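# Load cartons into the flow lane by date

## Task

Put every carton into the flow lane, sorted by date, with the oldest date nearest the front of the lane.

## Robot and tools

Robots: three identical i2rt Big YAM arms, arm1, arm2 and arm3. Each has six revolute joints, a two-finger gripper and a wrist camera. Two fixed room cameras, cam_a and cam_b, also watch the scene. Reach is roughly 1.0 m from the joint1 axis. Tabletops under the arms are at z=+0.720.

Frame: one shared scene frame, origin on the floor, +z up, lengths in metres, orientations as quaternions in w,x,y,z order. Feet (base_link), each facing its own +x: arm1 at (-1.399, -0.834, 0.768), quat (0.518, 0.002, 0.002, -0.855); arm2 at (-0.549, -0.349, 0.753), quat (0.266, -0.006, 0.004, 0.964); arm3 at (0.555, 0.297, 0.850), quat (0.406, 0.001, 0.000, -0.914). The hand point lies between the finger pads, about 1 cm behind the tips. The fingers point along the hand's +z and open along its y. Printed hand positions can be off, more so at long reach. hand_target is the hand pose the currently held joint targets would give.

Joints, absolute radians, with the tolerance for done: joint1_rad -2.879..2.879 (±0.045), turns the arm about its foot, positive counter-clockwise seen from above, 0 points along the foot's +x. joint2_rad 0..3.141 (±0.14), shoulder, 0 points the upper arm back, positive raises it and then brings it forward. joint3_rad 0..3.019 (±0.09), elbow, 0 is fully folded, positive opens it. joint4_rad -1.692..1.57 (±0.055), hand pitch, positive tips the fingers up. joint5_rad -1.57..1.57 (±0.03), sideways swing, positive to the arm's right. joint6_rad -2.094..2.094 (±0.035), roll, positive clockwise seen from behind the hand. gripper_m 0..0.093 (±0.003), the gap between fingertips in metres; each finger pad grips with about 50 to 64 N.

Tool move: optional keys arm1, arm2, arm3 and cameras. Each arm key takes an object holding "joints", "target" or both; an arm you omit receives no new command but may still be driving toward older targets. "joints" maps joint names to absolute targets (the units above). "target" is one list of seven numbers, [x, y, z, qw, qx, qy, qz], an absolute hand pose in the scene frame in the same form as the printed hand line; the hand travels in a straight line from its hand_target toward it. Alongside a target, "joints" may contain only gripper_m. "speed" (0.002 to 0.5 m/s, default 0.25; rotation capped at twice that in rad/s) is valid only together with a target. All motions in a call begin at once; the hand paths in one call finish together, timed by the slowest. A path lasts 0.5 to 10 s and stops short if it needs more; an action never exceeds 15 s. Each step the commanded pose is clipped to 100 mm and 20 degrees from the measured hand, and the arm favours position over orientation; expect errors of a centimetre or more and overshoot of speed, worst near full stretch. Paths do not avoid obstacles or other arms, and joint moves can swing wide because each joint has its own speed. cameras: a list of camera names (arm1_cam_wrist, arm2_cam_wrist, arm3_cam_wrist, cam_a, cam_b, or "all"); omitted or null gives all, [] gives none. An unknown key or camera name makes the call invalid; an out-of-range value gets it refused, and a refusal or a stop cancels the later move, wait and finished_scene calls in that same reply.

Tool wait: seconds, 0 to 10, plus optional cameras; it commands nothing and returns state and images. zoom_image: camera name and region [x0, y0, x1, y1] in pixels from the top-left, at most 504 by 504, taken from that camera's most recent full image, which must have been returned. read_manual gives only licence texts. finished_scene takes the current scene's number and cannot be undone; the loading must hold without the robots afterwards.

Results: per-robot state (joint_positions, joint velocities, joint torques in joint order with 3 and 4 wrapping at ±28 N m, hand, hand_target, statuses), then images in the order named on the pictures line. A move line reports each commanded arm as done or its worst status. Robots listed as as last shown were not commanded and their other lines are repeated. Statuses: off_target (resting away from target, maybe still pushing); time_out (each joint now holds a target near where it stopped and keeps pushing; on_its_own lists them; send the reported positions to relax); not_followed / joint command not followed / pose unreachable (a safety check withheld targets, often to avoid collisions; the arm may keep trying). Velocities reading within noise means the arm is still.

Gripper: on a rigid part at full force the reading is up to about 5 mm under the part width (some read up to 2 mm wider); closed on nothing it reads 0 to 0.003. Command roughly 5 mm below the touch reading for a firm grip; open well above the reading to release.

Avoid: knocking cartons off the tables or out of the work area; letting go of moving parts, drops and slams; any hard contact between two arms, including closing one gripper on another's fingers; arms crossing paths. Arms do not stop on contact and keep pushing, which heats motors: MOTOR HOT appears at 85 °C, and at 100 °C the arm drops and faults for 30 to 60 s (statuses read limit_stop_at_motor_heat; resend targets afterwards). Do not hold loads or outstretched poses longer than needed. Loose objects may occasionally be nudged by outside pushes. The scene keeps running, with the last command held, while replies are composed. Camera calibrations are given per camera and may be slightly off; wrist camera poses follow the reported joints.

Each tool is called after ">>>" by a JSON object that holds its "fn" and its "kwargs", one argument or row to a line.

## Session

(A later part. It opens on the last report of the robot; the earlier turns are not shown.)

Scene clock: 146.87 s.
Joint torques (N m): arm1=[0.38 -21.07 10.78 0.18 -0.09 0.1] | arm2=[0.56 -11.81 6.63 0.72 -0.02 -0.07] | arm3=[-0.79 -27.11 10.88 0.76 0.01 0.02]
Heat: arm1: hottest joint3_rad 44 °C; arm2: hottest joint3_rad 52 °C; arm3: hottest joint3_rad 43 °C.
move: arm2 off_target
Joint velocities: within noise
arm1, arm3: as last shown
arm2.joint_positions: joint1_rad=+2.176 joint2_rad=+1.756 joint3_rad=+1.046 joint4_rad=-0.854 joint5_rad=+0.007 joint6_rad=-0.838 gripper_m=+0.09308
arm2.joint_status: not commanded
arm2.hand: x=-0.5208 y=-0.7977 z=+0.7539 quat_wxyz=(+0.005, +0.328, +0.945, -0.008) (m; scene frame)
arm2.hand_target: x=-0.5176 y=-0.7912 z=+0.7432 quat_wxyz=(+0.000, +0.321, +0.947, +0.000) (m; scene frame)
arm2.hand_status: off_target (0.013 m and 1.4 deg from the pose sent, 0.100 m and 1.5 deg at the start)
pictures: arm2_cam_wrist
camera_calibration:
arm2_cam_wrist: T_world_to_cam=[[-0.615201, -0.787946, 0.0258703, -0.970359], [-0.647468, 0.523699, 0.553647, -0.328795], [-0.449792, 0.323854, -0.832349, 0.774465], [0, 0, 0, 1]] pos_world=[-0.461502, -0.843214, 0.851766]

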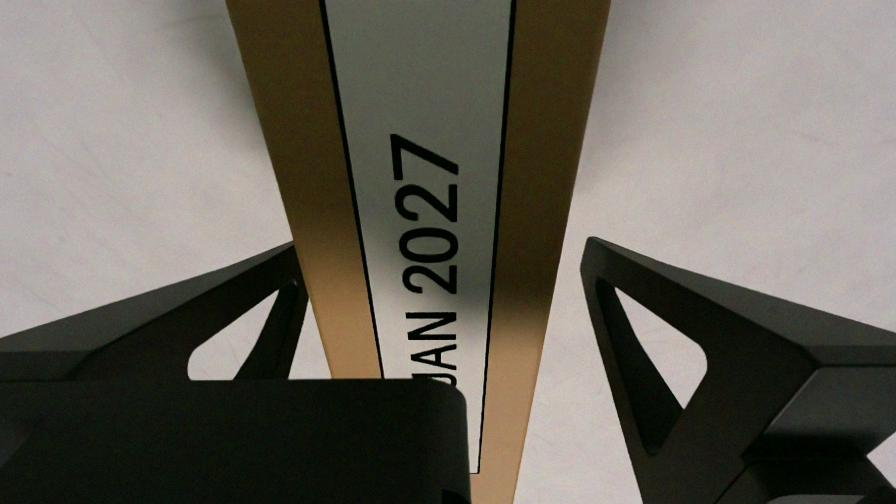

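>>> {"fn": "move", "kwargs": {
  "arm2": {"joints": {"gripper_m": 0.05}},
  "arm3": {"target": [-0.037, 0.008, 0.777, 0, 0.99993, -0.012, 0], "speed": 0.06},
  "cameras": ["arm3_cam_wrist"]
}}

>>> {"fn": "move", "kwargs": {
  "arm2": {"target": [-0.5175, -0.7915, 0.945, 0, 0.3206, 0.9472, 0], "speed": 0.18},
  "arm3": {"joints": {"gripper_m": 0.05}},
  "cameras": ["arm2_cam_wrist", "arm3_cam_wrist"]
}}

>>> {"fn": "move", "kwargs": {
  "arm3": {"target": [-0.03, 0.006, 0.885, 0, 1, 0, 0], "speed": 0.15},
  "cameras": ["arm3_cam_wrist"]
}}

>>> {"fn": "move", "kwargs": {
  "arm2": {"joints": {"joint1_rad": -1.651, "joint2_rad": 1.489, "joint3_rad": 1.226, "joint4_rad": -1.309, "joint5_rad": 0, "joint6_rad": 0.951}},
  "arm3": {"target": [0.30, 0, 0.93, 0, 1, 0, 0], "speed": 0.25},
  "cameras": ["arm2_cam_wrist", "arm3_cam_wrist"]
}}

Scene clock: 154.97 s.
Joint torques (N m): arm1=[0.38 -21.07 10.78 0.18 -0.09 0.1] | arm2=[0.56 -11.75 6.67 0.73 0.04 -0.08] | arm3=[-0.85 -26.46 10.02 0.79 0 -0.01]
Heat: arm1: hottest joint3_rad 44 °C; arm2: hottest joint3_rad 52 °C; arm3: hottest joint3_rad 44 °C.
move: arm2 off_target; arm3 off_target
Joint velocities: within noise
arm1: as last shown
arm2.joint_positions: joint1_rad=+2.176 joint2_rad=+1.756 joint3_rad=+1.045 joint4_rad=-0.853 joint5_rad=+0.005 joint6_rad=-0.838 gripper_m=+0.06051
arm2.joint_status: gripper_m off_target (ended at +0.06054, target +0.05000)
arm2.hand: x=-0.5203 y=-0.7974 z=+0.7537 quat_wxyz=(+0.005, +0.327, +0.945, -0.008) (m; scene frame)
arm2.hand_target: x=-0.5176 y=-0.7912 z=+0.7432 quat_wxyz=(+0.000, +0.321, +0.947, +0.000) (m; scene frame)
arm2.hand_status: not commanded
arm3.joint_positions: joint1_rad=-0.369 joint2_rad=+2.270 joint3_rad=+1.781 joint4_rad=-1.056 joint5_rad=+0.002 joint6_rad=+0.487 gripper_m=+0.09309
arm3.joint_status: not commanded
arm3.hand: x=-0.0358 y=+0.0002 z=+0.8003 quat_wxyz=(-0.005, -1.000, +0.010, +0.011) (m; scene frame)
arm3.hand_target: x=-0.0361 y=+0.0081 z=+0.7776 quat_wxyz=(+0.000, -1.000, +0.012, +0.000) (m; scene frame)
arm3.hand_status: off_target (0.025 m and 1.4 deg from the pose sent, 0.026 m and 0.4 deg at the start)
pictures: arm3_cam_wrist
camera_calibration:
arm3_cam_wrist: T_world_to_cam=[[0.0354609, 0.999291, -0.0126874, 0.0120698], [0.815667, -0.0216047, 0.578119, -0.431588], [0.577434, -0.0308493, -0.815854, 0.796621], [0, 0, 0, 1]] pos_world=[-0.108392, 0.00318956, 0.899588]

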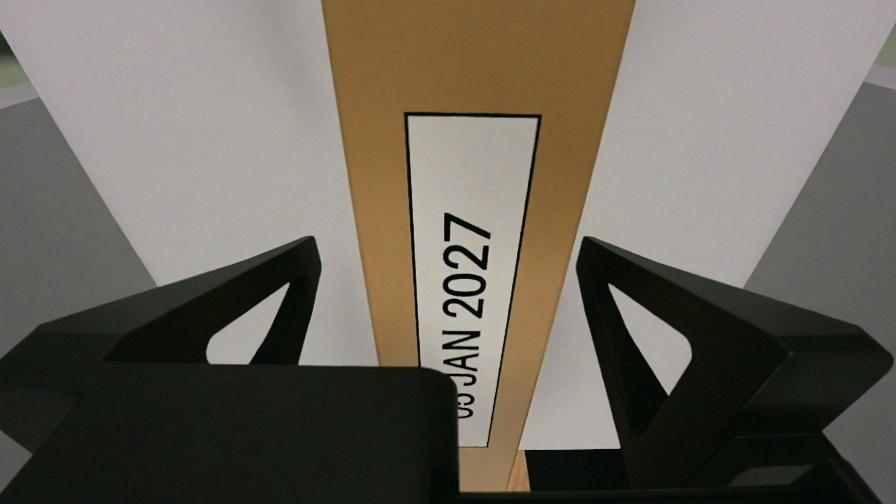

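Scene clock: 157.03 s.
Joint torques (N m): arm1=[0.38 -21.01 10.78 0.2 -0.09 0.1] | arm2=[0.73 -12.1 15.36 -0.32 -0.06 -0.04] | arm3=[-0.91 -26.4 10 0.8 -0.01 -0.02]
Heat: arm1: hottest joint3_rad 45 °C; arm2: hottest joint3_rad 52 °C; arm3: hottest joint3_rad 44 °C.
move: arm2 off_target; arm3 off_target
Joint velocities: within noise
arm1: as last shown
arm2.joint_positions: joint1_rad=+2.177 joint2_rad=+1.533 joint3_rad=+1.241 joint4_rad=-1.363 joint5_rad=+0.007 joint6_rad=-0.838 gripper_m=+0.06051
arm2.joint_status: not commanded
arm2.hand: x=-0.5236 y=-0.7668 z=+0.9149 quat_wxyz=(-0.013, +0.326, +0.945, +0.033) (m; scene frame)
arm2.hand_target: x=-0.5176 y=-0.7893 z=+0.9451 quat_wxyz=(+0.000, +0.321, +0.947, +0.000) (m; scene frame)
arm2.hand_status: off_target (0.039 m and 4.2 deg from the pose sent, 0.191 m and 1.4 deg at the start)
arm3.joint_positions: joint1_rad=-0.371 joint2_rad=+2.270 joint3_rad=+1.781 joint4_rad=-1.056 joint5_rad=+0.003 joint6_rad=+0.487 gripper_m=+0.05831
arm3.joint_status: gripper_m off_target (ended at +0.05834, target +0.05000)
arm3.hand: x=-0.0365 y=+0.0015 z=+0.8001 quat_wxyz=(-0.004, -1.000, +0.011, +0.011) (m; scene frame)
arm3.hand_target: x=-0.0363 y=+0.0083 z=+0.7775 quat_wxyz=(+0.000, -1.000, +0.012, +0.000) (m; scene frame)
arm3.hand_status: not commanded
pictures: arm2_cam_wrist, arm3_cam_wrist
camera_calibration:
arm2_cam_wrist: T_world_to_cam=[[-0.613385, -0.788686, -0.0416221, -0.889806], [-0.644891, 0.469735, 0.602881, -0.52102], [-0.455932, 0.39664, -0.796745, 0.917214], [0, 0, 0, 1]] pos_world=[-0.463608, -0.82084, 1.00786]
arm3_cam_wrist: T_world_to_cam=[[0.0373538, 0.999233, -0.0117604, 0.0101653], [0.815935, -0.0237029, 0.577658, -0.430503], [0.576936, -0.0311734, -0.816194, 0.797096], [0, 0, 0, 1]] pos_world=[-0.108991, 0.00448652, 0.899388]

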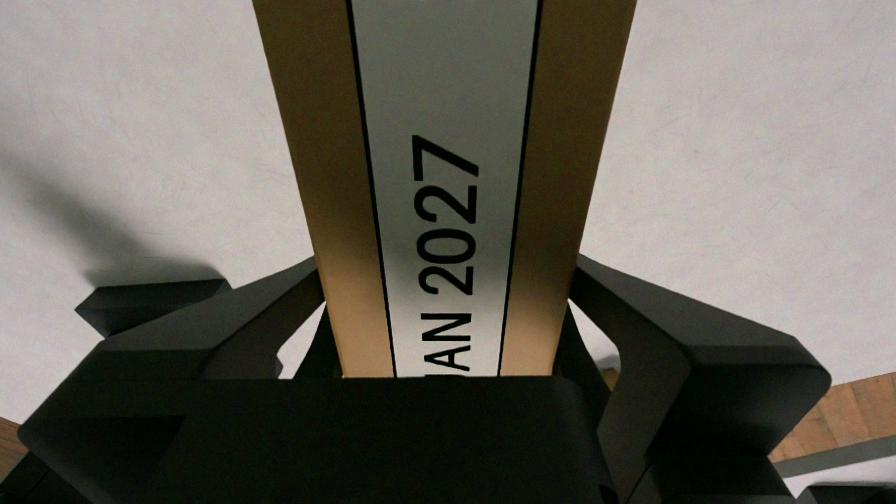

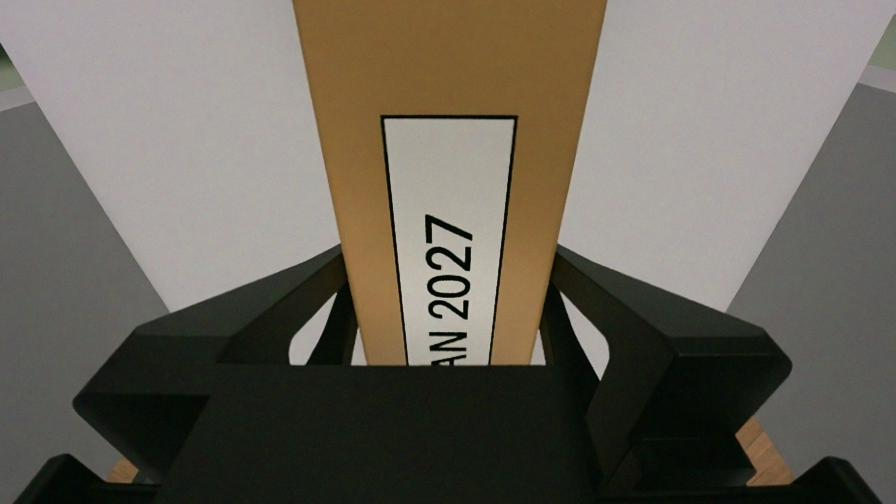

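Scene clock: 158.63 s.
Joint torques (N m): arm1=[0.38 -21.07 10.78 0.18 -0.09 0.11] | arm2=[0.73 -12.1 15.35 -0.35 -0.06 -0.04] | arm3=[-0.15 -31.15 14.68 -0.2 -0.01 -0.04]
Heat: arm1: hottest joint3_rad 45 °C; arm2: hottest joint3_rad 53 °C; arm3: hottest joint3_rad 44 °C.
move: arm3 off_target
Joint velocities: within noise
arm1, arm2: as last shown
arm2.hand_target: x=-0.5177 y=-0.7893 z=+0.9451 quat_wxyz=(+0.000, +0.321, +0.947, +0.000) (m; scene frame)
arm3.joint_positions: joint1_rad=-0.371 joint2_rad=+2.191 joint3_rad=+1.781 joint4_rad=-1.224 joint5_rad=+0.003 joint6_rad=+0.473 gripper_m=+0.05831
arm3.joint_status: not commanded
arm3.hand: x=-0.0106 y=+0.0146 z=+0.8508 quat_wxyz=(+0.016, -0.999, +0.003, -0.028) (m; scene frame)
arm3.hand_target: x=-0.0286 y=+0.0068 z=+0.8854 quat_wxyz=(+0.000, -1.000, +0.000, +0.000) (m; scene frame)
arm3.hand_status: off_target (0.040 m and 3.7 deg from the pose sent, 0.085 m and 1.8 deg at the start)
pictures: arm3_cam_wrist
camera_calibration:
arm3_cam_wrist: T_world_to_cam=[[0.021697, 0.999305, 0.0302977, -0.0392233], [0.767895, -0.0360632, 0.63956, -0.533646], [0.640208, 0.00938889, -0.768144, 0.783113], [0, 0, 0, 1]] pos_world=[-0.0907205, 0.0125985, 0.944031]

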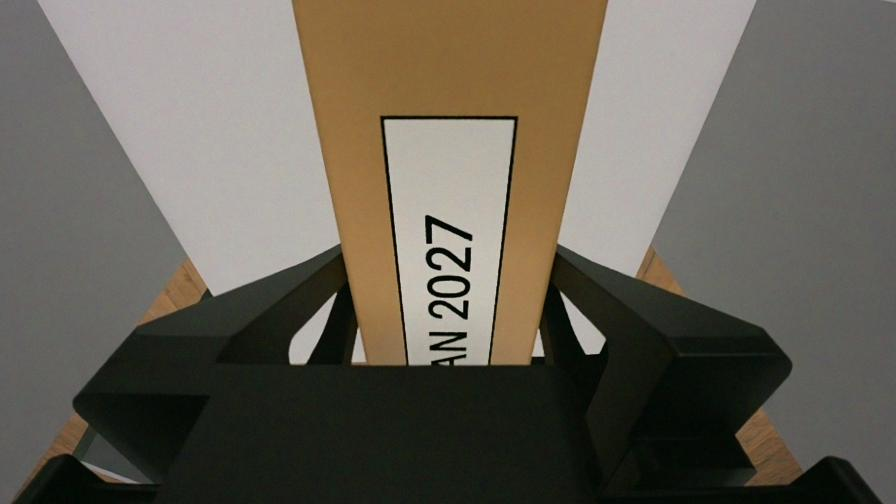

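Scene clock: 161.43 s.
Joint torques (N m): arm1=[0.32 -21.01 10.82 0.2 -0.09 0.11] | arm2=[-0.21 -13.33 8.98 -0.14 0.01 0.08] | arm3=[0.62 -17.49 10.21 0.18 0.14 0.16]
Heat: arm1: hottest joint3_rad 45 °C; arm2: hottest joint3_rad 53 °C; arm3: hottest joint3_rad 44 °C.
move: arm2 done; arm3 off_target
Joint velocities: within noise
arm1: as last shown
arm2.joint_positions: joint1_rad=-1.651 joint2_rad=+1.510 joint3_rad=+1.232 joint4_rad=-1.300 joint5_rad=+0.001 joint6_rad=+0.941 gripper_m=+0.06061
arm2.joint_status: all done
arm2.hand: x=-0.2987 y=+0.0044 z=+0.9135 quat_wxyz=(-0.003, +0.005, -1.000, +0.009) (m; scene frame)
arm2.hand_target: x=-0.3019 y=+0.0003 z=+0.9198 quat_wxyz=(-0.004, +0.000, -1.000, +0.006) (m; scene frame)
arm2.hand_status: not commanded
arm3.joint_positions: joint1_rad=+0.022 joint2_rad=+1.512 joint3_rad=+0.965 joint4_rad=-1.054 joint5_rad=+0.000 joint6_rad=+0.857 gripper_m=+0.05831
arm3.joint_status: not commanded
arm3.hand: x=+0.3017 y=+0.0055 z=+0.9179 quat_wxyz=(+0.012, -1.000, -0.001, -0.011) (m; scene frame)
arm3.hand_target: x=+0.3001 y=+0.0001 z=+0.9299 quat_wxyz=(+0.000, -1.000, +0.000, +0.000) (m; scene frame)
arm3.hand_status: off_target (0.013 m and 1.8 deg from the pose sent, 0.321 m and 3.7 deg at the start)
pictures: arm2_cam_wrist, arm3_cam_wrist
camera_calibration:
arm2_cam_wrist: T_world_to_cam=[[0.0147443, -0.999413, 0.0309211, -0.0214995], [-0.82827, 0.00511604, 0.560305, -0.751312], [-0.560135, -0.0338723, -0.827709, 0.711776], [0, 0, 0, 1]] pos_world=[-0.223282, 0.00646638, 1.01077]
arm3_cam_wrist: T_world_to_cam=[[0.0135576, 0.999692, 0.0207898, -0.0277414], [0.790309, -0.0234507, 0.612259, -0.798379], [0.612558, 0.0081296, -0.790384, 0.663704], [0, 0, 0, 1]] pos_world=[0.224785, 0.00361461, 1.01397]

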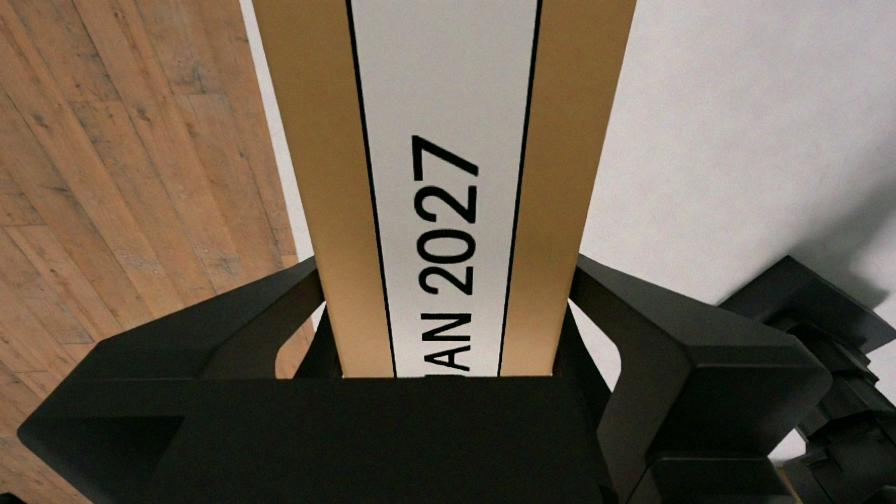

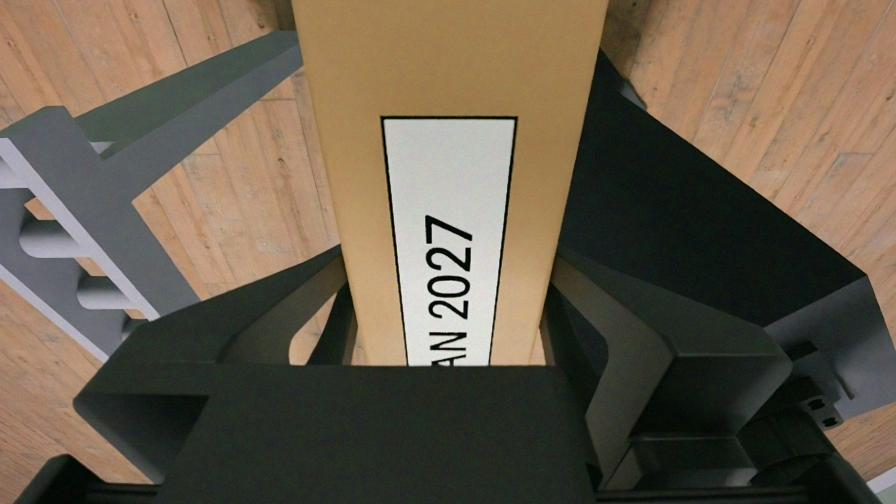

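>>> {"fn": "move", "kwargs": {
  "arm2": {"target": [-0.005, 0.003, 0.935, 0, 0, 1, 0], "speed": 0.22},
  "arm3": {"target": [0.62, -0.345, 0.88, 0, 0.99939, 0, -0.0349], "speed": 0.25},
  "cameras": ["arm3_cam_wrist"]
}}

>>> {"fn": "move", "kwargs": {
  "arm2": {"target": [-0.005, 0.003, 0.772, 0, 0, 1, 0], "speed": 0.12},
  "arm3": {"target": [0.62, -0.340, 0.813, 0, 0.99939, 0, -0.0349], "speed": 0.06},
  "cameras": ["arm2_cam_wrist", "arm3_cam_wrist"]
}}

Scene clock: 170.30 s.
Joint torques (N m): arm1=[0.44 -21.07 10.78 0.18 -0.09 0.1] | arm2=[-0.44 -20.13 16.2 -0.31 -0.06 -0.13] | arm3=[-0.21 -27.93 15.39 -0.23 0.2 0.15]
Heat: arm1: hottest joint3_rad 45 °C; arm2: hottest joint3_rad 53 °C; arm3: hottest joint3_rad 44 °C.
move: arm2 off_target; arm3 off_target
Joint velocities: within noise
arm1.joint_positions: joint1_rad=+0.804 joint2_rad=+1.816 joint3_rad=+1.683 joint4_rad=-1.353 joint5_rad=+0.001 joint6_rad=-1.076 gripper_m=+0.08496
arm1.joint_status: not commanded
arm1.hand: x=-1.2160 y=-1.3843 z=+0.9508 quat_wxyz=(-0.017, -0.086, -0.995, +0.036) (m; scene frame)
arm1.hand_target: x=-1.2160 y=-1.3911 z=+0.9707 quat_wxyz=(-0.026, -0.091, -0.994, +0.055) (m; scene frame)
arm1.hand_status: not commanded
arm2.joint_positions: joint1_rad=-2.032 joint2_rad=+2.068 joint3_rad=+1.984 joint4_rad=-1.553 joint5_rad=-0.012 joint6_rad=+0.579 gripper_m=+0.06061
arm2.joint_status: not commanded
arm2.hand: x=-0.0237 y=-0.0077 z=+0.9073 quat_wxyz=(+0.027, -0.005, -0.999, +0.019) (m; scene frame)
arm2.hand_target: x=-0.0069 y=+0.0017 z=+0.9352 quat_wxyz=(-0.001, +0.000, -1.000, +0.000) (m; scene frame)
arm2.hand_status: off_target (0.035 m and 3.8 deg from the pose sent, 0.294 m and 1.2 deg at the start)
arm3.joint_positions: joint1_rad=+0.858 joint2_rad=+2.155 joint3_rad=+1.742 joint4_rad=-1.213 joint5_rad=+0.070 joint6_rad=+1.684 gripper_m=+0.05831
arm3.joint_status: not commanded
arm3.hand: x=+0.6189 y=-0.3230 z=+0.8605 quat_wxyz=(+0.023, -0.999, -0.006, +0.037) (m; scene frame)
arm3.hand_target: x=+0.6198 y=-0.3438 z=+0.8806 quat_wxyz=(-0.001, -0.999, +0.000, +0.035) (m; scene frame)
arm3.hand_status: off_target (0.029 m and 2.8 deg from the pose sent, 0.475 m and 5.4 deg at the start)
pictures: arm3_cam_wrist
camera_calibration:
arm3_cam_wrist: T_world_to_cam=[[0.0053413, 0.99905, 0.0432426, 0.283059], [0.845054, -0.02763, 0.533966, -0.989501], [0.534654, 0.0336903, -0.844399, 0.529638], [0, 0, 0, 1]] pos_world=[0.551498, -0.327973, 0.963346]

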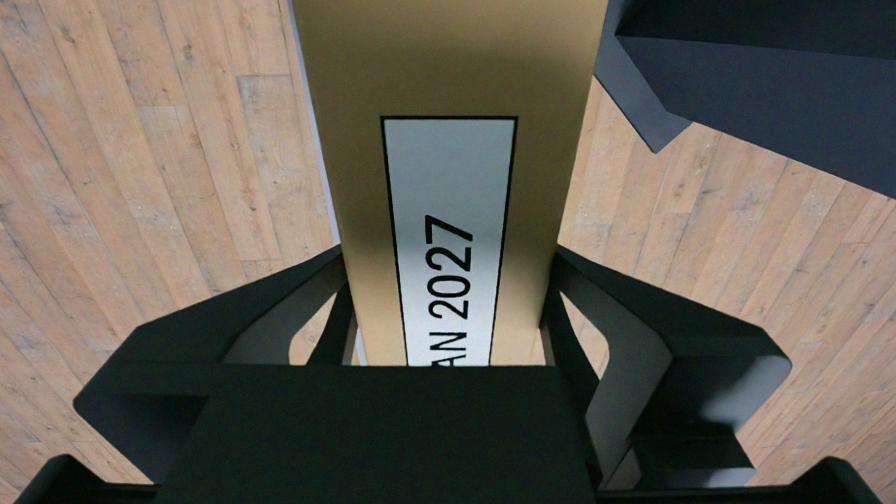

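Scene clock: 172.30 s.
Joint torques (N m): arm1=[0.38 -21.13 10.8 0.18 -0.09 0.1] | arm2=[-0.85 -20.42 8.38 0.72 -0.12 -0.09] | arm3=[0.15 -29.16 10.44 0.47 0.21 0.15]
Heat: arm1: hottest joint3_rad 45 °C; arm2: hottest joint3_rad 53 °C; arm3: hottest joint3_rad 44 °C.
move: arm2 done; arm3 done
Joint velocities: within noise
arm1: as last shown
arm2.joint_positions: joint1_rad=-2.032 joint2_rad=+2.167 joint3_rad=+1.808 joint4_rad=-1.204 joint5_rad=-0.012 joint6_rad=+0.579 gripper_m=+0.06061
arm2.joint_status: not commanded
arm2.hand: x=-0.0027 y=+0.0035 z=+0.7799 quat_wxyz=(-0.005, -0.004, -1.000, -0.001) (m; scene frame)
arm2.hand_target: x=-0.0049 y=+0.0029 z=+0.7721 quat_wxyz=(+0.000, +0.000, -1.000, +0.000) (m; scene frame)
arm2.hand_status: done (0.008 m and 0.7 deg from the pose sent, 0.137 m and 3.8 deg at the start)
arm3.joint_positions: joint1_rad=+0.858 joint2_rad=+2.228 joint3_rad=+1.720 joint4_rad=-1.093 joint5_rad=+0.070 joint6_rad=+1.685 gripper_m=+0.05831
arm3.joint_status: not commanded
arm3.hand: x=+0.6201 y=-0.3323 z=+0.8077 quat_wxyz=(+0.011, -0.999, -0.005, +0.035) (m; scene frame)
arm3.hand_target: x=+0.6200 y=-0.3399 z=+0.8130 quat_wxyz=(+0.000, -0.999, +0.000, +0.035) (m; scene frame)
arm3.hand_status: done (0.009 m and 1.4 deg from the pose sent, 0.050 m and 2.8 deg at the start)
pictures: arm2_cam_wrist, arm3_cam_wrist
camera_calibration:
arm2_cam_wrist: T_world_to_cam=[[-0.00342353, -0.99994, 0.0104234, -0.00660677], [-0.829983, 0.00865535, 0.557722, -0.429271], [-0.557778, -0.00674186, -0.829963, 0.768803], [0, 0, 0, 1]] pos_world=[0.0725111, 0.00229228, 0.87756]
arm3_cam_wrist: T_world_to_cam=[[0.00602124, 0.999801, 0.0190369, 0.314046], [0.843411, -0.0153052, 0.537051, -0.960056], [0.537235, 0.0128222, -0.843335, 0.475273], [0, 0, 0, 1]] pos_world=[0.552498, -0.334771, 0.910435]

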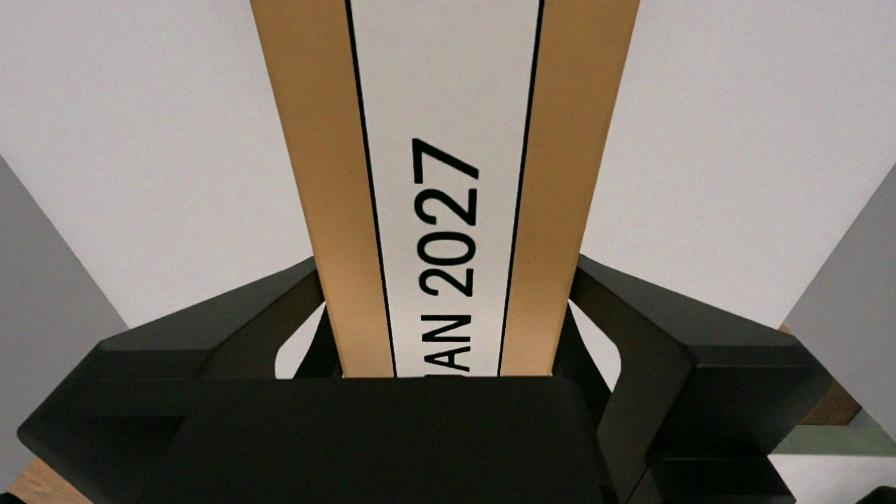

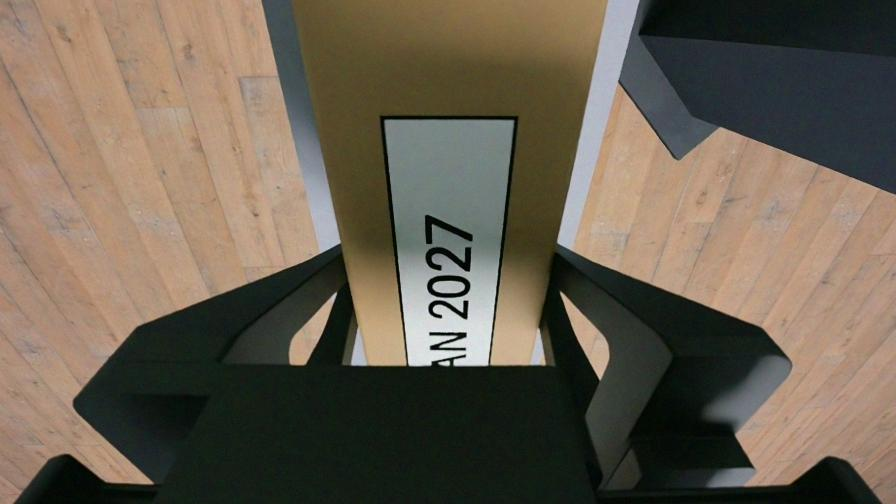

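>>> {"fn": "move", "kwargs": {
  "arm2": {"target": [-0.005, 0.003, 0.757, 0, 0, 1, 0], "speed": 0.04},
  "arm3": {"target": [0.62, -0.335, 0.798, 0, 0.99939, 0, -0.0349], "speed": 0.04},
  "cameras": []
}}

>>> {"fn": "move", "kwargs": {
  "arm2": {"joints": {"gripper_m": 0.093}},
  "arm3": {"target": [0.62, -0.333, 0.784, 0, 0.99939, 0, -0.0349], "speed": 0.03},
  "cameras": ["arm3_cam_wrist"]
}}

Scene clock: 177.70 s.
Joint torques (N m): arm1=[0.38 -21.07 10.78 0.18 -0.08 0.1] | arm2=[-0.15 -19.31 7.91 0.98 -0.1 -0.09] | arm3=[-0.03 -28.16 10.15 0.61 0.21 0.14]
Heat: arm1: hottest joint3_rad 45 °C; arm2: hottest joint3_rad 53 °C; arm3: hottest joint3_rad 44 °C.
move: arm2 off_target; arm3 done
Joint velocities: within noise
arm1: as last shown
arm2.joint_positions: joint1_rad=-2.032 joint2_rad=+2.167 joint3_rad=+1.802 joint4_rad=-1.182 joint5_rad=-0.012 joint6_rad=+0.579 gripper_m=+0.06061
arm2.joint_status: not commanded
arm2.hand: x=-0.0001 y=+0.0051 z=+0.7776 quat_wxyz=(-0.011, -0.004, -1.000, -0.006) (m; scene frame)
arm2.hand_target: x=-0.0052 y=+0.0027 z=+0.7575 quat_wxyz=(+0.000, +0.000, -1.000, +0.000) (m; scene frame)
arm2.hand_status: off_target (0.021 m and 1.5 deg from the pose sent, 0.023 m and 0.7 deg at the start)
arm3.joint_positions: joint1_rad=+0.858 joint2_rad=+2.233 joint3_rad=+1.692 joint4_rad=-1.056 joint5_rad=+0.070 joint6_rad=+1.686 gripper_m=+0.05831
arm3.joint_status: not commanded
arm3.hand: x=+0.6197 y=-0.3287 z=+0.7958 quat_wxyz=(+0.009, -0.999, -0.005, +0.035) (m; scene frame)
arm3.hand_target: x=+0.6200 y=-0.3349 z=+0.7980 quat_wxyz=(+0.000, -0.999, +0.000, +0.035) (m; scene frame)
arm3.hand_status: done (0.007 m and 1.1 deg from the pose sent, 0.010 m and 1.4 deg at the start)
pictures: none
No camera images: "cameras" was empty.

Scene clock: 178.67 s.
Joint torques (N m): arm1=[0.38 -21.07 10.8 0.2 -0.09 0.1] | arm2=[-0.15 -19.31 7.95 0.79 -0.05 -0.09] | arm3=[0.15 -27.11 9.47 0.92 0.14 0.08]
Heat: arm1: hottest joint3_rad 45 °C; arm2: hottest joint3_rad 53 °C; arm3: hottest joint3_rad 44 °C.
move: arm2 done; arm3 done
Joint velocities: within noise
arm1: as last shown
arm2.joint_positions: joint1_rad=-2.032 joint2_rad=+2.167 joint3_rad=+1.802 joint4_rad=-1.177 joint5_rad=-0.013 joint6_rad=+0.579 gripper_m=+0.09294
arm2.joint_status: all done
arm2.hand: x=+0.0009 y=+0.0060 z=+0.7776 quat_wxyz=(-0.013, -0.004, -1.000, -0.007) (m; scene frame)
arm2.hand_target: x=-0.0052 y=+0.0027 z=+0.7575 quat_wxyz=(+0.000, +0.000, -1.000, +0.000) (m; scene frame)
arm2.hand_status: not commanded
arm3.joint_positions: joint1_rad=+0.858 joint2_rad=+2.234 joint3_rad=+1.684 joint4_rad=-1.036 joint5_rad=+0.072 joint6_rad=+1.692 gripper_m=+0.05831
arm3.joint_status: not commanded
arm3.hand: x=+0.6195 y=-0.3298 z=+0.7924 quat_wxyz=(+0.003, -0.999, -0.001, +0.036) (m; scene frame)
arm3.hand_target: x=+0.6200 y=-0.3329 z=+0.7843 quat_wxyz=(+0.000, -0.999, +0.000, +0.035) (m; scene frame)
arm3.hand_status: done (0.009 m and 0.4 deg from the pose sent, 0.013 m and 1.1 deg at the start)
pictures: arm3_cam_wrist
camera_calibration:
arm3_cam_wrist: T_world_to_cam=[[0.0133129, 0.999909, 0.00236925, 0.320581], [0.843569, -0.0125035, 0.536876, -0.950318], [0.536856, -0.00514875, -0.843658, 0.457271], [0, 0, 0, 1]] pos_world=[0.551902, -0.33008, 0.895224]

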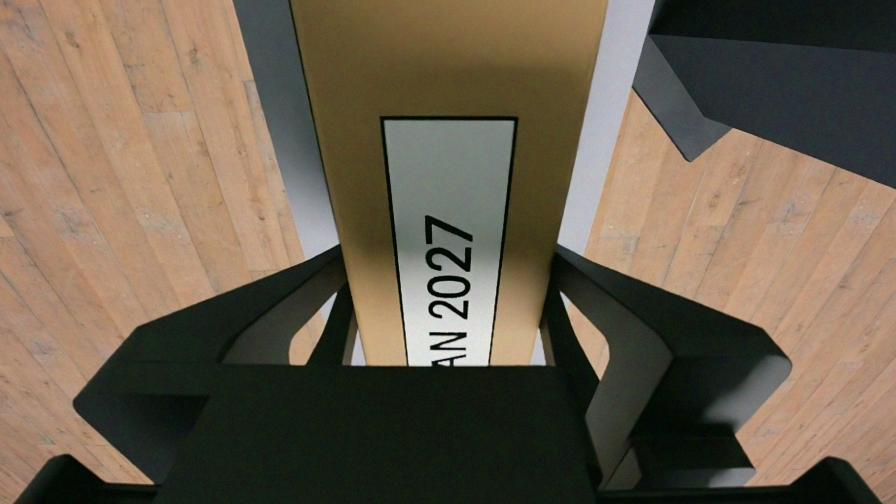

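>>> {"fn": "move", "kwargs": {
  "arm2": {"target": [-0.005, 0.003, 0.94, 0, 0, 1, 0], "speed": 0.16},
  "arm3": {"target": [0.62, -0.333, 0.777, 0, 0.99939, 0, -0.0349], "speed": 0.03},
  "cameras": ["arm2_cam_wrist"]
}}

>>> {"fn": "move", "kwargs": {
  "arm2": {"target": [-0.32, 0, 0.95, 0, 0, 1, 0], "speed": 0.25},
  "arm3": {"joints": {"gripper_m": 0.073}},
  "cameras": ["arm3_cam_wrist"]
}}

>>> {"fn": "move", "kwargs": {
  "arm2": {"joints": {"joint1_rad": 1.091, "joint2_rad": 1.432, "joint3_rad": 1.111, "joint4_rad": -1.25, "joint5_rad": 0, "joint6_rad": -1.019}},
  "arm3": {"target": [0.615, -0.328, 0.93, 0, 0.99939, 0, -0.0349], "speed": 0.2},
  "cameras": ["arm2_cam_wrist", "arm3_cam_wrist", "cam_b"]
}}

Scene clock: 184.80 s.
Joint torques (N m): arm1=[0.44 -21.07 10.8 0.2 -0.09 0.11] | arm2=[-0.38 -19.49 14.78 -0.14 -0.04 -0.12] | arm3=[0.21 -26.11 9.42 1.14 0.1 0.04]
Heat: arm1: hottest joint3_rad 45 °C; arm2: hottest joint3_rad 53 °C; arm3: hottest joint3_rad 43 °C.
move: arm2 off_target; arm3 off_target
Joint velocities: within noise
arm1: as last shown
arm2.joint_positions: joint1_rad=-2.032 joint2_rad=+2.065 joint3_rad=+2.023 joint4_rad=-1.571 joint5_rad=-0.013 joint6_rad=+0.579 gripper_m=+0.09294
arm2.joint_status: not commanded
arm2.hand: x=-0.0187 y=-0.0040 z=+0.9239 quat_wxyz=(+0.016, -0.004, -1.000, +0.012) (m; scene frame)
arm2.hand_target: x=-0.0059 y=+0.0023 z=+0.9400 quat_wxyz=(-0.001, +0.000, -1.000, +0.000) (m; scene frame)
arm2.hand_status: off_target (0.022 m and 2.4 deg from the pose sent, 0.163 m and 1.7 deg at the start)
arm3.joint_positions: joint1_rad=+0.858 joint2_rad=+2.234 joint3_rad=+1.682 joint4_rad=-1.031 joint5_rad=+0.073 joint6_rad=+1.697 gripper_m=+0.05831
arm3.joint_status: not commanded
arm3.hand: x=+0.6193 y=-0.3299 z=+0.7916 quat_wxyz=(+0.002, -0.999, +0.001, +0.036) (m; scene frame)
arm3.hand_target: x=+0.6199 y=-0.3326 z=+0.7773 quat_wxyz=(+0.000, -0.999, +0.000, +0.035) (m; scene frame)
arm3.hand_status: off_target (0.015 m and 0.3 deg from the pose sent, 0.016 m and 0.4 deg at the start)
pictures: arm2_cam_wrist
camera_calibration:
arm2_cam_wrist: T_world_to_cam=[[-0.00325293, -0.999334, 0.0363401, -0.0396308], [-0.805576, 0.0241499, 0.592, -0.553905], [-0.592483, -0.0273489, -0.805118, 0.85558], [0, 0, 0, 1]] pos_world=[0.0605757, -0.0028285, 1.0182]

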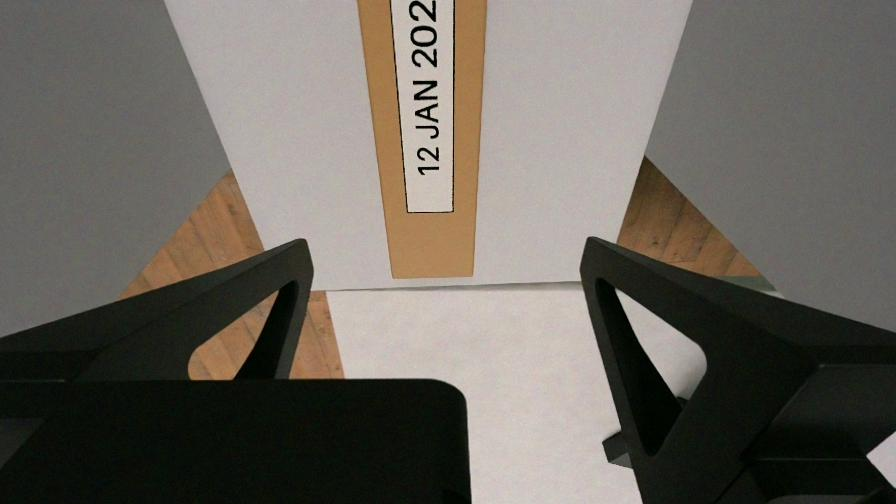

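Scene clock: 187.07 s.
Joint torques (N m): arm1=[0.32 -21.07 10.8 0.18 -0.09 0.11] | arm2=[0.15 -10.7 8.32 0.76 0.12 0.13] | arm3=[0.09 -26.46 9.42 0.61 0.13 0.02]
Heat: arm1: hottest joint3_rad 45 °C; arm2: hottest joint3_rad 52 °C; arm3: hottest joint3_rad 43 °C.
move: arm2 done; arm3 done
Joint velocities: within noise
arm1: as last shown
arm2.joint_positions: joint1_rad=-1.627 joint2_rad=+1.440 joint3_rad=+1.275 joint4_rad=-1.392 joint5_rad=-0.016 joint6_rad=+0.968 gripper_m=+0.09295
arm2.joint_status: not commanded
arm2.hand: x=-0.3170 y=+0.0023 z=+0.9573 quat_wxyz=(-0.002, +0.004, -1.000, -0.004) (m; scene frame)
arm2.hand_target: x=-0.3200 y=+0.0000 z=+0.9502 quat_wxyz=(+0.000, +0.000, -1.000, +0.000) (m; scene frame)
arm2.hand_status: done (0.008 m and 0.7 deg from the pose sent, 0.302 m and 2.4 deg at the start)
arm3.joint_positions: joint1_rad=+0.858 joint2_rad=+2.234 joint3_rad=+1.682 joint4_rad=-1.015 joint5_rad=+0.072 joint6_rad=+1.697 gripper_m=+0.07294
arm3.joint_status: all done
arm3.hand: x=+0.6199 y=-0.3336 z=+0.7913 quat_wxyz=(-0.006, -0.999, +0.002, +0.035) (m; scene frame)
arm3.hand_target: x=+0.6199 y=-0.3325 z=+0.7772 quat_wxyz=(+0.000, -0.999, +0.000, +0.035) (m; scene frame)
arm3.hand_status: not commanded
pictures: arm3_cam_wrist
camera_calibration:
arm3_cam_wrist: T_world_to_cam=[[0.0186212, 0.999708, -0.015381, 0.335058], [0.842335, -0.00739853, 0.538903, -0.949246], [0.538632, -0.022991, -0.842227, 0.447873], [0, 0, 0, 1]] pos_world=[0.552105, -0.331686, 0.893916]

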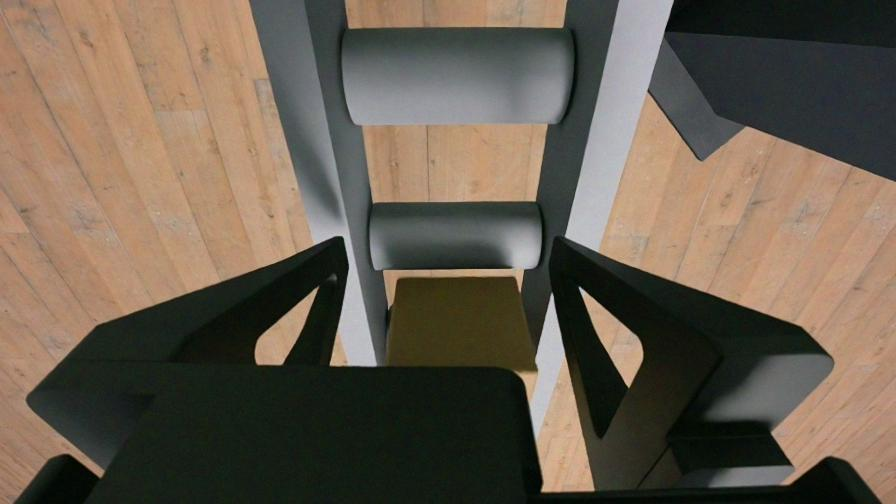

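Scene clock: 189.40 s.
Joint torques (N m): arm1=[0.38 -21.13 10.8 0.18 -0.08 0.1] | arm2=[0.26 -10.05 8.01 0.14 -0.08 -0.12] | arm3=[-0.32 -25.99 13.63 -0.05 0.14 -0.03]
Heat: arm1: hottest joint3_rad 45 °C; arm2: hottest joint3_rad 52 °C; arm3: hottest joint3_rad 43 °C.
move: arm2 done; arm3 off_target
Joint velocities: within noise
arm1: as last shown
arm2.joint_positions: joint1_rad=+1.087 joint2_rad=+1.432 joint3_rad=+1.130 joint4_rad=-1.246 joint5_rad=-0.001 joint6_rad=-1.009 gripper_m=+0.09306
arm2.joint_status: all done
arm2.hand: x=-0.8977 y=-0.5590 z=+0.9078 quat_wxyz=(+0.005, +0.712, +0.702, -0.012) (m; scene frame)
arm2.hand_target: x=-0.8901 y=-0.5561 z=+0.9007 quat_wxyz=(+0.007, +0.707, +0.707, +0.000) (m; scene frame)
arm2.hand_status: not commanded
arm3.joint_positions: joint1_rad=+0.858 joint2_rad=+2.056 joint3_rad=+1.754 joint4_rad=-1.290 joint5_rad=+0.072 joint6_rad=+1.696 gripper_m=+0.07294
arm3.joint_status: not commanded
arm3.hand: x=+0.6177 y=-0.3174 z=+0.9250 quat_wxyz=(+0.006, -0.999, +0.001, +0.036) (m; scene frame)
arm3.hand_target: x=+0.6149 y=-0.3276 z=+0.9300 quat_wxyz=(+0.000, -0.999, +0.000, +0.035) (m; scene frame)
arm3.hand_status: off_target (0.012 m and 0.7 deg from the pose sent, 0.139 m and 0.7 deg at the start)
pictures: arm2_cam_wrist, arm3_cam_wrist, cam_b
camera_calibration:
arm2_cam_wrist: T_world_to_cam=[[-0.999698, 0.0101879, 0.0223536, -0.913996], [0.0207301, 0.838104, 0.545117, 0.000267913], [-0.0131811, 0.545415, -0.838062, 1.17673], [0, 0, 0, 1]] pos_world=[-0.898215, -0.63272, 1.00646]
arm3_cam_wrist: T_world_to_cam=[[0.0174301, 0.999812, 0.00843549, 0.299669], [0.843959, -0.0192358, 0.536063, -1.02136], [0.536125, -0.00222442, -0.844136, 0.571993], [0, 0, 0, 1]] pos_world=[0.550105, -0.317987, 1.02783]

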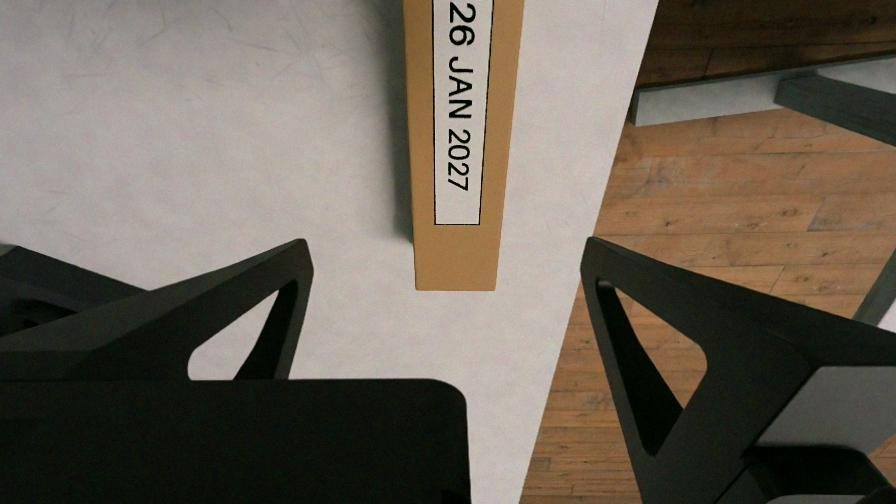

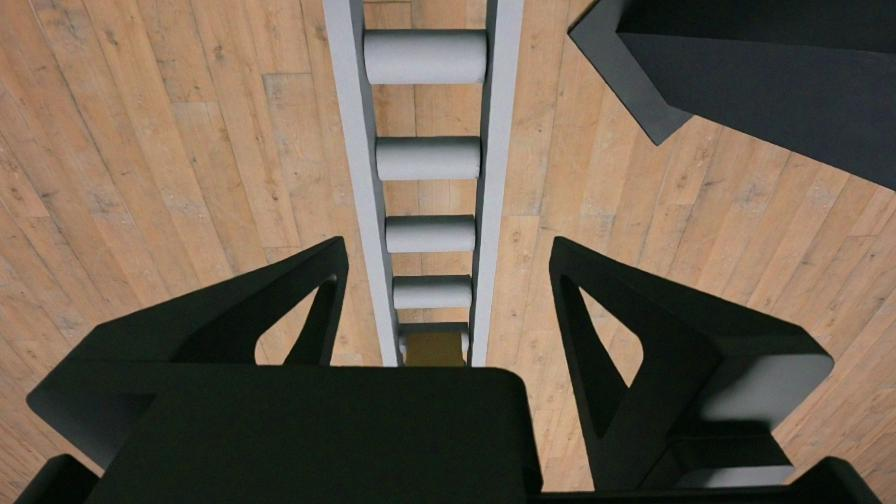

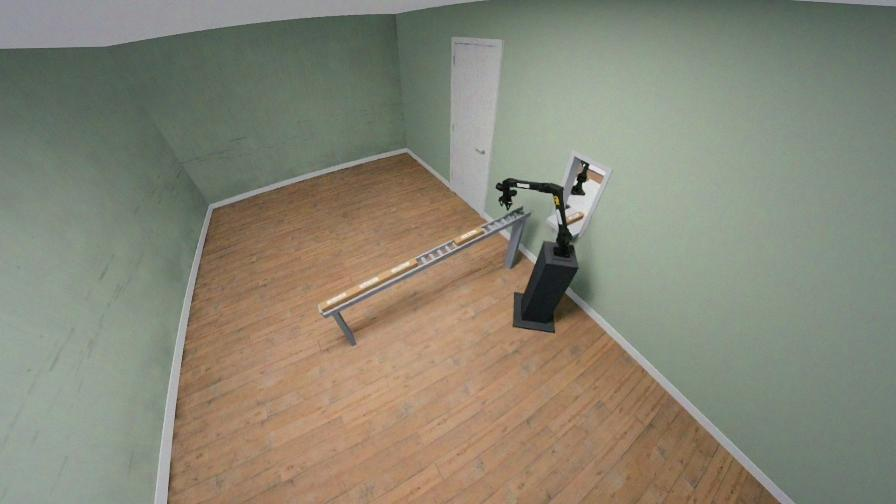

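>>> {"fn": "move", "kwargs": {
  "arm3": {"joints": {"gripper_m": 0.093}, "target": [0.30, 0, 0.93, 0, 1, 0, 0], "speed": 0.25},
  "arm2": {"target": [-0.903, -0.574, 0.84, 0, 0.7071, 0.7071, 0], "speed": 0.2},
  "cameras": ["arm2_cam_wrist", "cam_b"]
}}

>>> {"fn": "move", "kwargs": {
  "arm3": {"target": [-0.02, 0, 0.92, 0, 1, 0, 0], "speed": 0.25},
  "arm2": {"target": [-0.903, -0.574, 0.743, 0, 0.7071, 0.7071, 0], "speed": 0.12},
  "cameras": ["arm2_cam_wrist", "arm3_cam_wrist", "cam_b"]
}}

Scene clock: 207.07 s.
Joint torques (N m): arm1=[0.38 -21.01 10.81 0.2 -0.09 0.1] | arm2=[0.79 -9.7 7.65 0.76 -0.03 0.1] | arm3=[-0.32 -15.97 9.42 0.62 0.01 -0.04]
Heat: arm1: hottest joint3_rad 46 °C; arm2: hottest joint3_rad 52 °C; arm3: hottest joint3_rad 44 °C.
move: arm2 off_target; arm3 done
Joint velocities: within noise
arm1: as last shown
arm2.joint_positions: joint1_rad=+1.104 joint2_rad=+1.529 joint3_rad=+1.082 joint4_rad=-1.098 joint5_rad=+0.013 joint6_rad=-1.006 gripper_m=+0.09306
arm2.joint_status: not commanded
arm2.hand: x=-0.9098 y=-0.5730 z=+0.8530 quat_wxyz=(-0.002, +0.707, +0.707, -0.012) (m; scene frame)
arm2.hand_target: x=-0.9029 y=-0.5738 z=+0.8404 quat_wxyz=(+0.000, +0.707, +0.707, +0.000) (m; scene frame)
arm2.hand_status: off_target (0.015 m and 1.4 deg from the pose sent, 0.070 m and 1.7 deg at the start)
arm3.joint_positions: joint1_rad=+0.034 joint2_rad=+1.493 joint3_rad=+0.977 joint4_rad=-1.065 joint5_rad=+0.004 joint6_rad=+0.874 gripper_m=+0.09291
arm3.joint_status: all done
arm3.hand: x=+0.3024 y=+0.0003 z=+0.9285 quat_wxyz=(+0.005, -1.000, +0.002, -0.003) (m; scene frame)
arm3.hand_target: x=+0.3000 y=+0.0001 z=+0.9300 quat_wxyz=(+0.000, -1.000, +0.000, +0.000) (m; scene frame)
arm3.hand_status: done (0.003 m and 0.7 deg from the pose sent, 0.449 m and 4.2 deg at the start)
pictures: arm2_cam_wrist, cam_b
camera_calibration:
arm2_cam_wrist: T_world_to_cam=[[-0.999459, -0.00459103, 0.0325557, -0.941669], [0.0142027, 0.832754, 0.55346, 0.0260219], [-0.0296518, 0.553624, -0.832239, 1.12301], [0, 0, 0, 1]] pos_world=[-0.90823, -0.647719, 0.950869]

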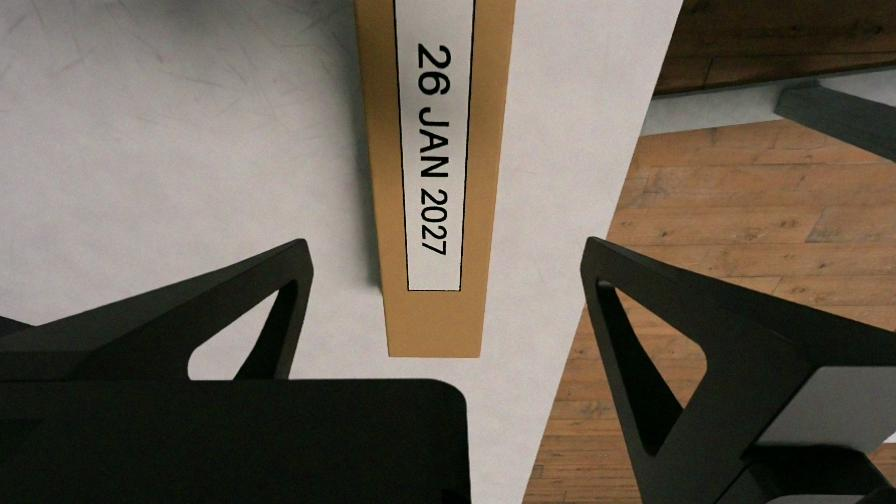

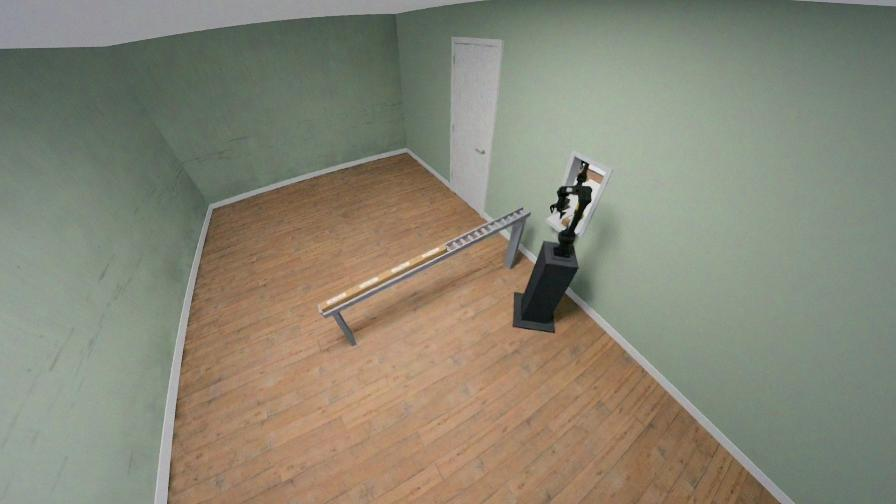

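Scene clock: 209.40 s.
Joint torques (N m): arm1=[0.32 -21.01 10.8 0.2 -0.09 0.1] | arm2=[0.56 -10.7 6.45 0.76 -0.04 0.06] | arm3=[0.03 -24.88 14.63 -0.02 -0.01 -0.03]
Heat: arm1: hottest joint3_rad 46 °C; arm2: hottest joint3_rad 51 °C; arm3: hottest joint3_rad 45 °C.
move: arm2 off_target; arm3 off_target
Joint velocities: within noise
arm1.joint_positions: joint1_rad=+0.804 joint2_rad=+1.816 joint3_rad=+1.683 joint4_rad=-1.353 joint5_rad=+0.001 joint6_rad=-1.076 gripper_m=+0.08496
arm1.joint_status: not commanded
arm1.hand: x=-1.2160 y=-1.3843 z=+0.9508 quat_wxyz=(-0.017, -0.086, -0.995, +0.036) (m; scene frame)
arm1.hand_target: x=-1.2160 y=-1.3911 z=+0.9707 quat_wxyz=(-0.026, -0.091, -0.994, +0.055) (m; scene frame)
arm1.hand_status: not commanded
arm2.joint_positions: joint1_rad=+1.104 joint2_rad=+1.687 joint3_rad=+0.970 joint4_rad=-0.830 joint5_rad=+0.013 joint6_rad=-1.006 gripper_m=+0.09306
arm2.joint_status: not commanded
arm2.hand: x=-0.9105 y=-0.5752 z=+0.7540 quat_wxyz=(-0.002, +0.707, +0.707, -0.010) (m; scene frame)
arm2.hand_target: x=-0.9029 y=-0.5739 z=+0.7433 quat_wxyz=(+0.000, +0.707, +0.707, +0.000) (m; scene frame)
arm2.hand_status: off_target (0.013 m and 1.2 deg from the pose sent, 0.110 m and 1.4 deg at the start)
arm3.joint_positions: joint1_rad=-0.356 joint2_rad=+2.086 joint3_rad=+1.808 joint4_rad=-1.290 joint5_rad=+0.003 joint6_rad=+0.488 gripper_m=+0.09291
arm3.joint_status: not commanded
arm3.hand: x=-0.0095 y=+0.0046 z=+0.9249 quat_wxyz=(+0.001, -1.000, +0.004, +0.001) (m; scene frame)
arm3.hand_target: x=-0.0195 y=+0.0002 z=+0.9198 quat_wxyz=(+0.000, -1.000, +0.000, +0.000) (m; scene frame)
arm3.hand_status: off_target (0.012 m and 0.4 deg from the pose sent, 0.322 m and 0.7 deg at the start)
pictures: arm2_cam_wrist, arm3_cam_wrist, cam_b
camera_calibration:
arm2_cam_wrist: T_world_to_cam=[[-0.99954, -0.00467593, 0.0299683, -0.937275], [0.0127436, 0.831863, 0.554835, 0.0797199], [-0.0275239, 0.554962, -0.83142, 1.04389], [0, 0, 0, 1]] pos_world=[-0.909128, -0.650018, 0.851769]
arm3_cam_wrist: T_world_to_cam=[[0.0230156, 0.999735, -0.00103942, -0.00250598], [0.804188, -0.0178961, 0.594105, -0.539872], [0.593929, -0.0145096, -0.804387, 0.872698], [0, 0, 0, 1]] pos_world=[-0.0841039, 0.00550618, 1.02272]

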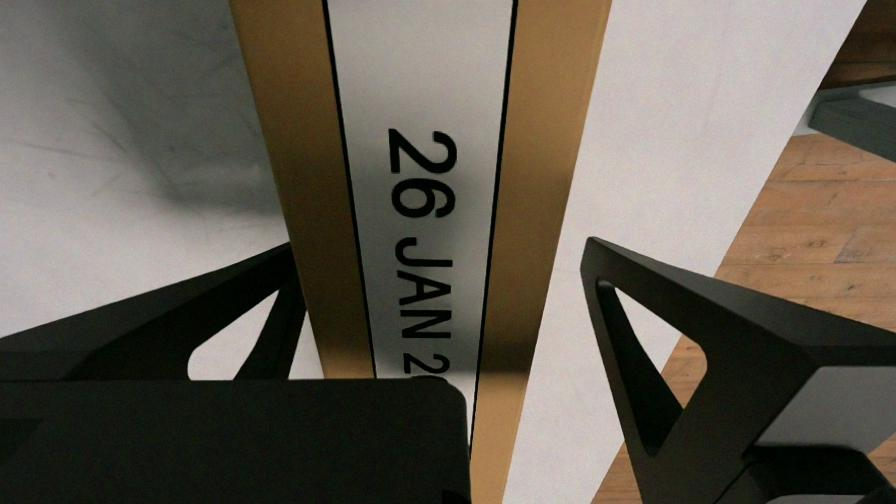

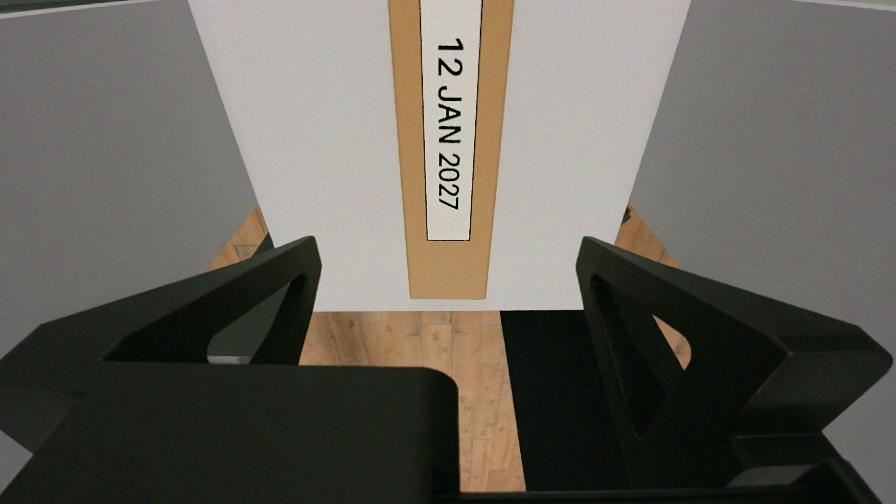

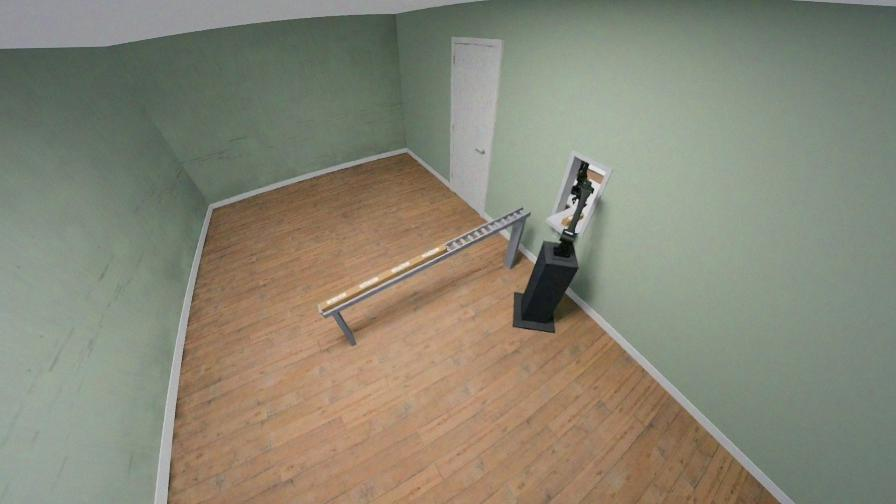

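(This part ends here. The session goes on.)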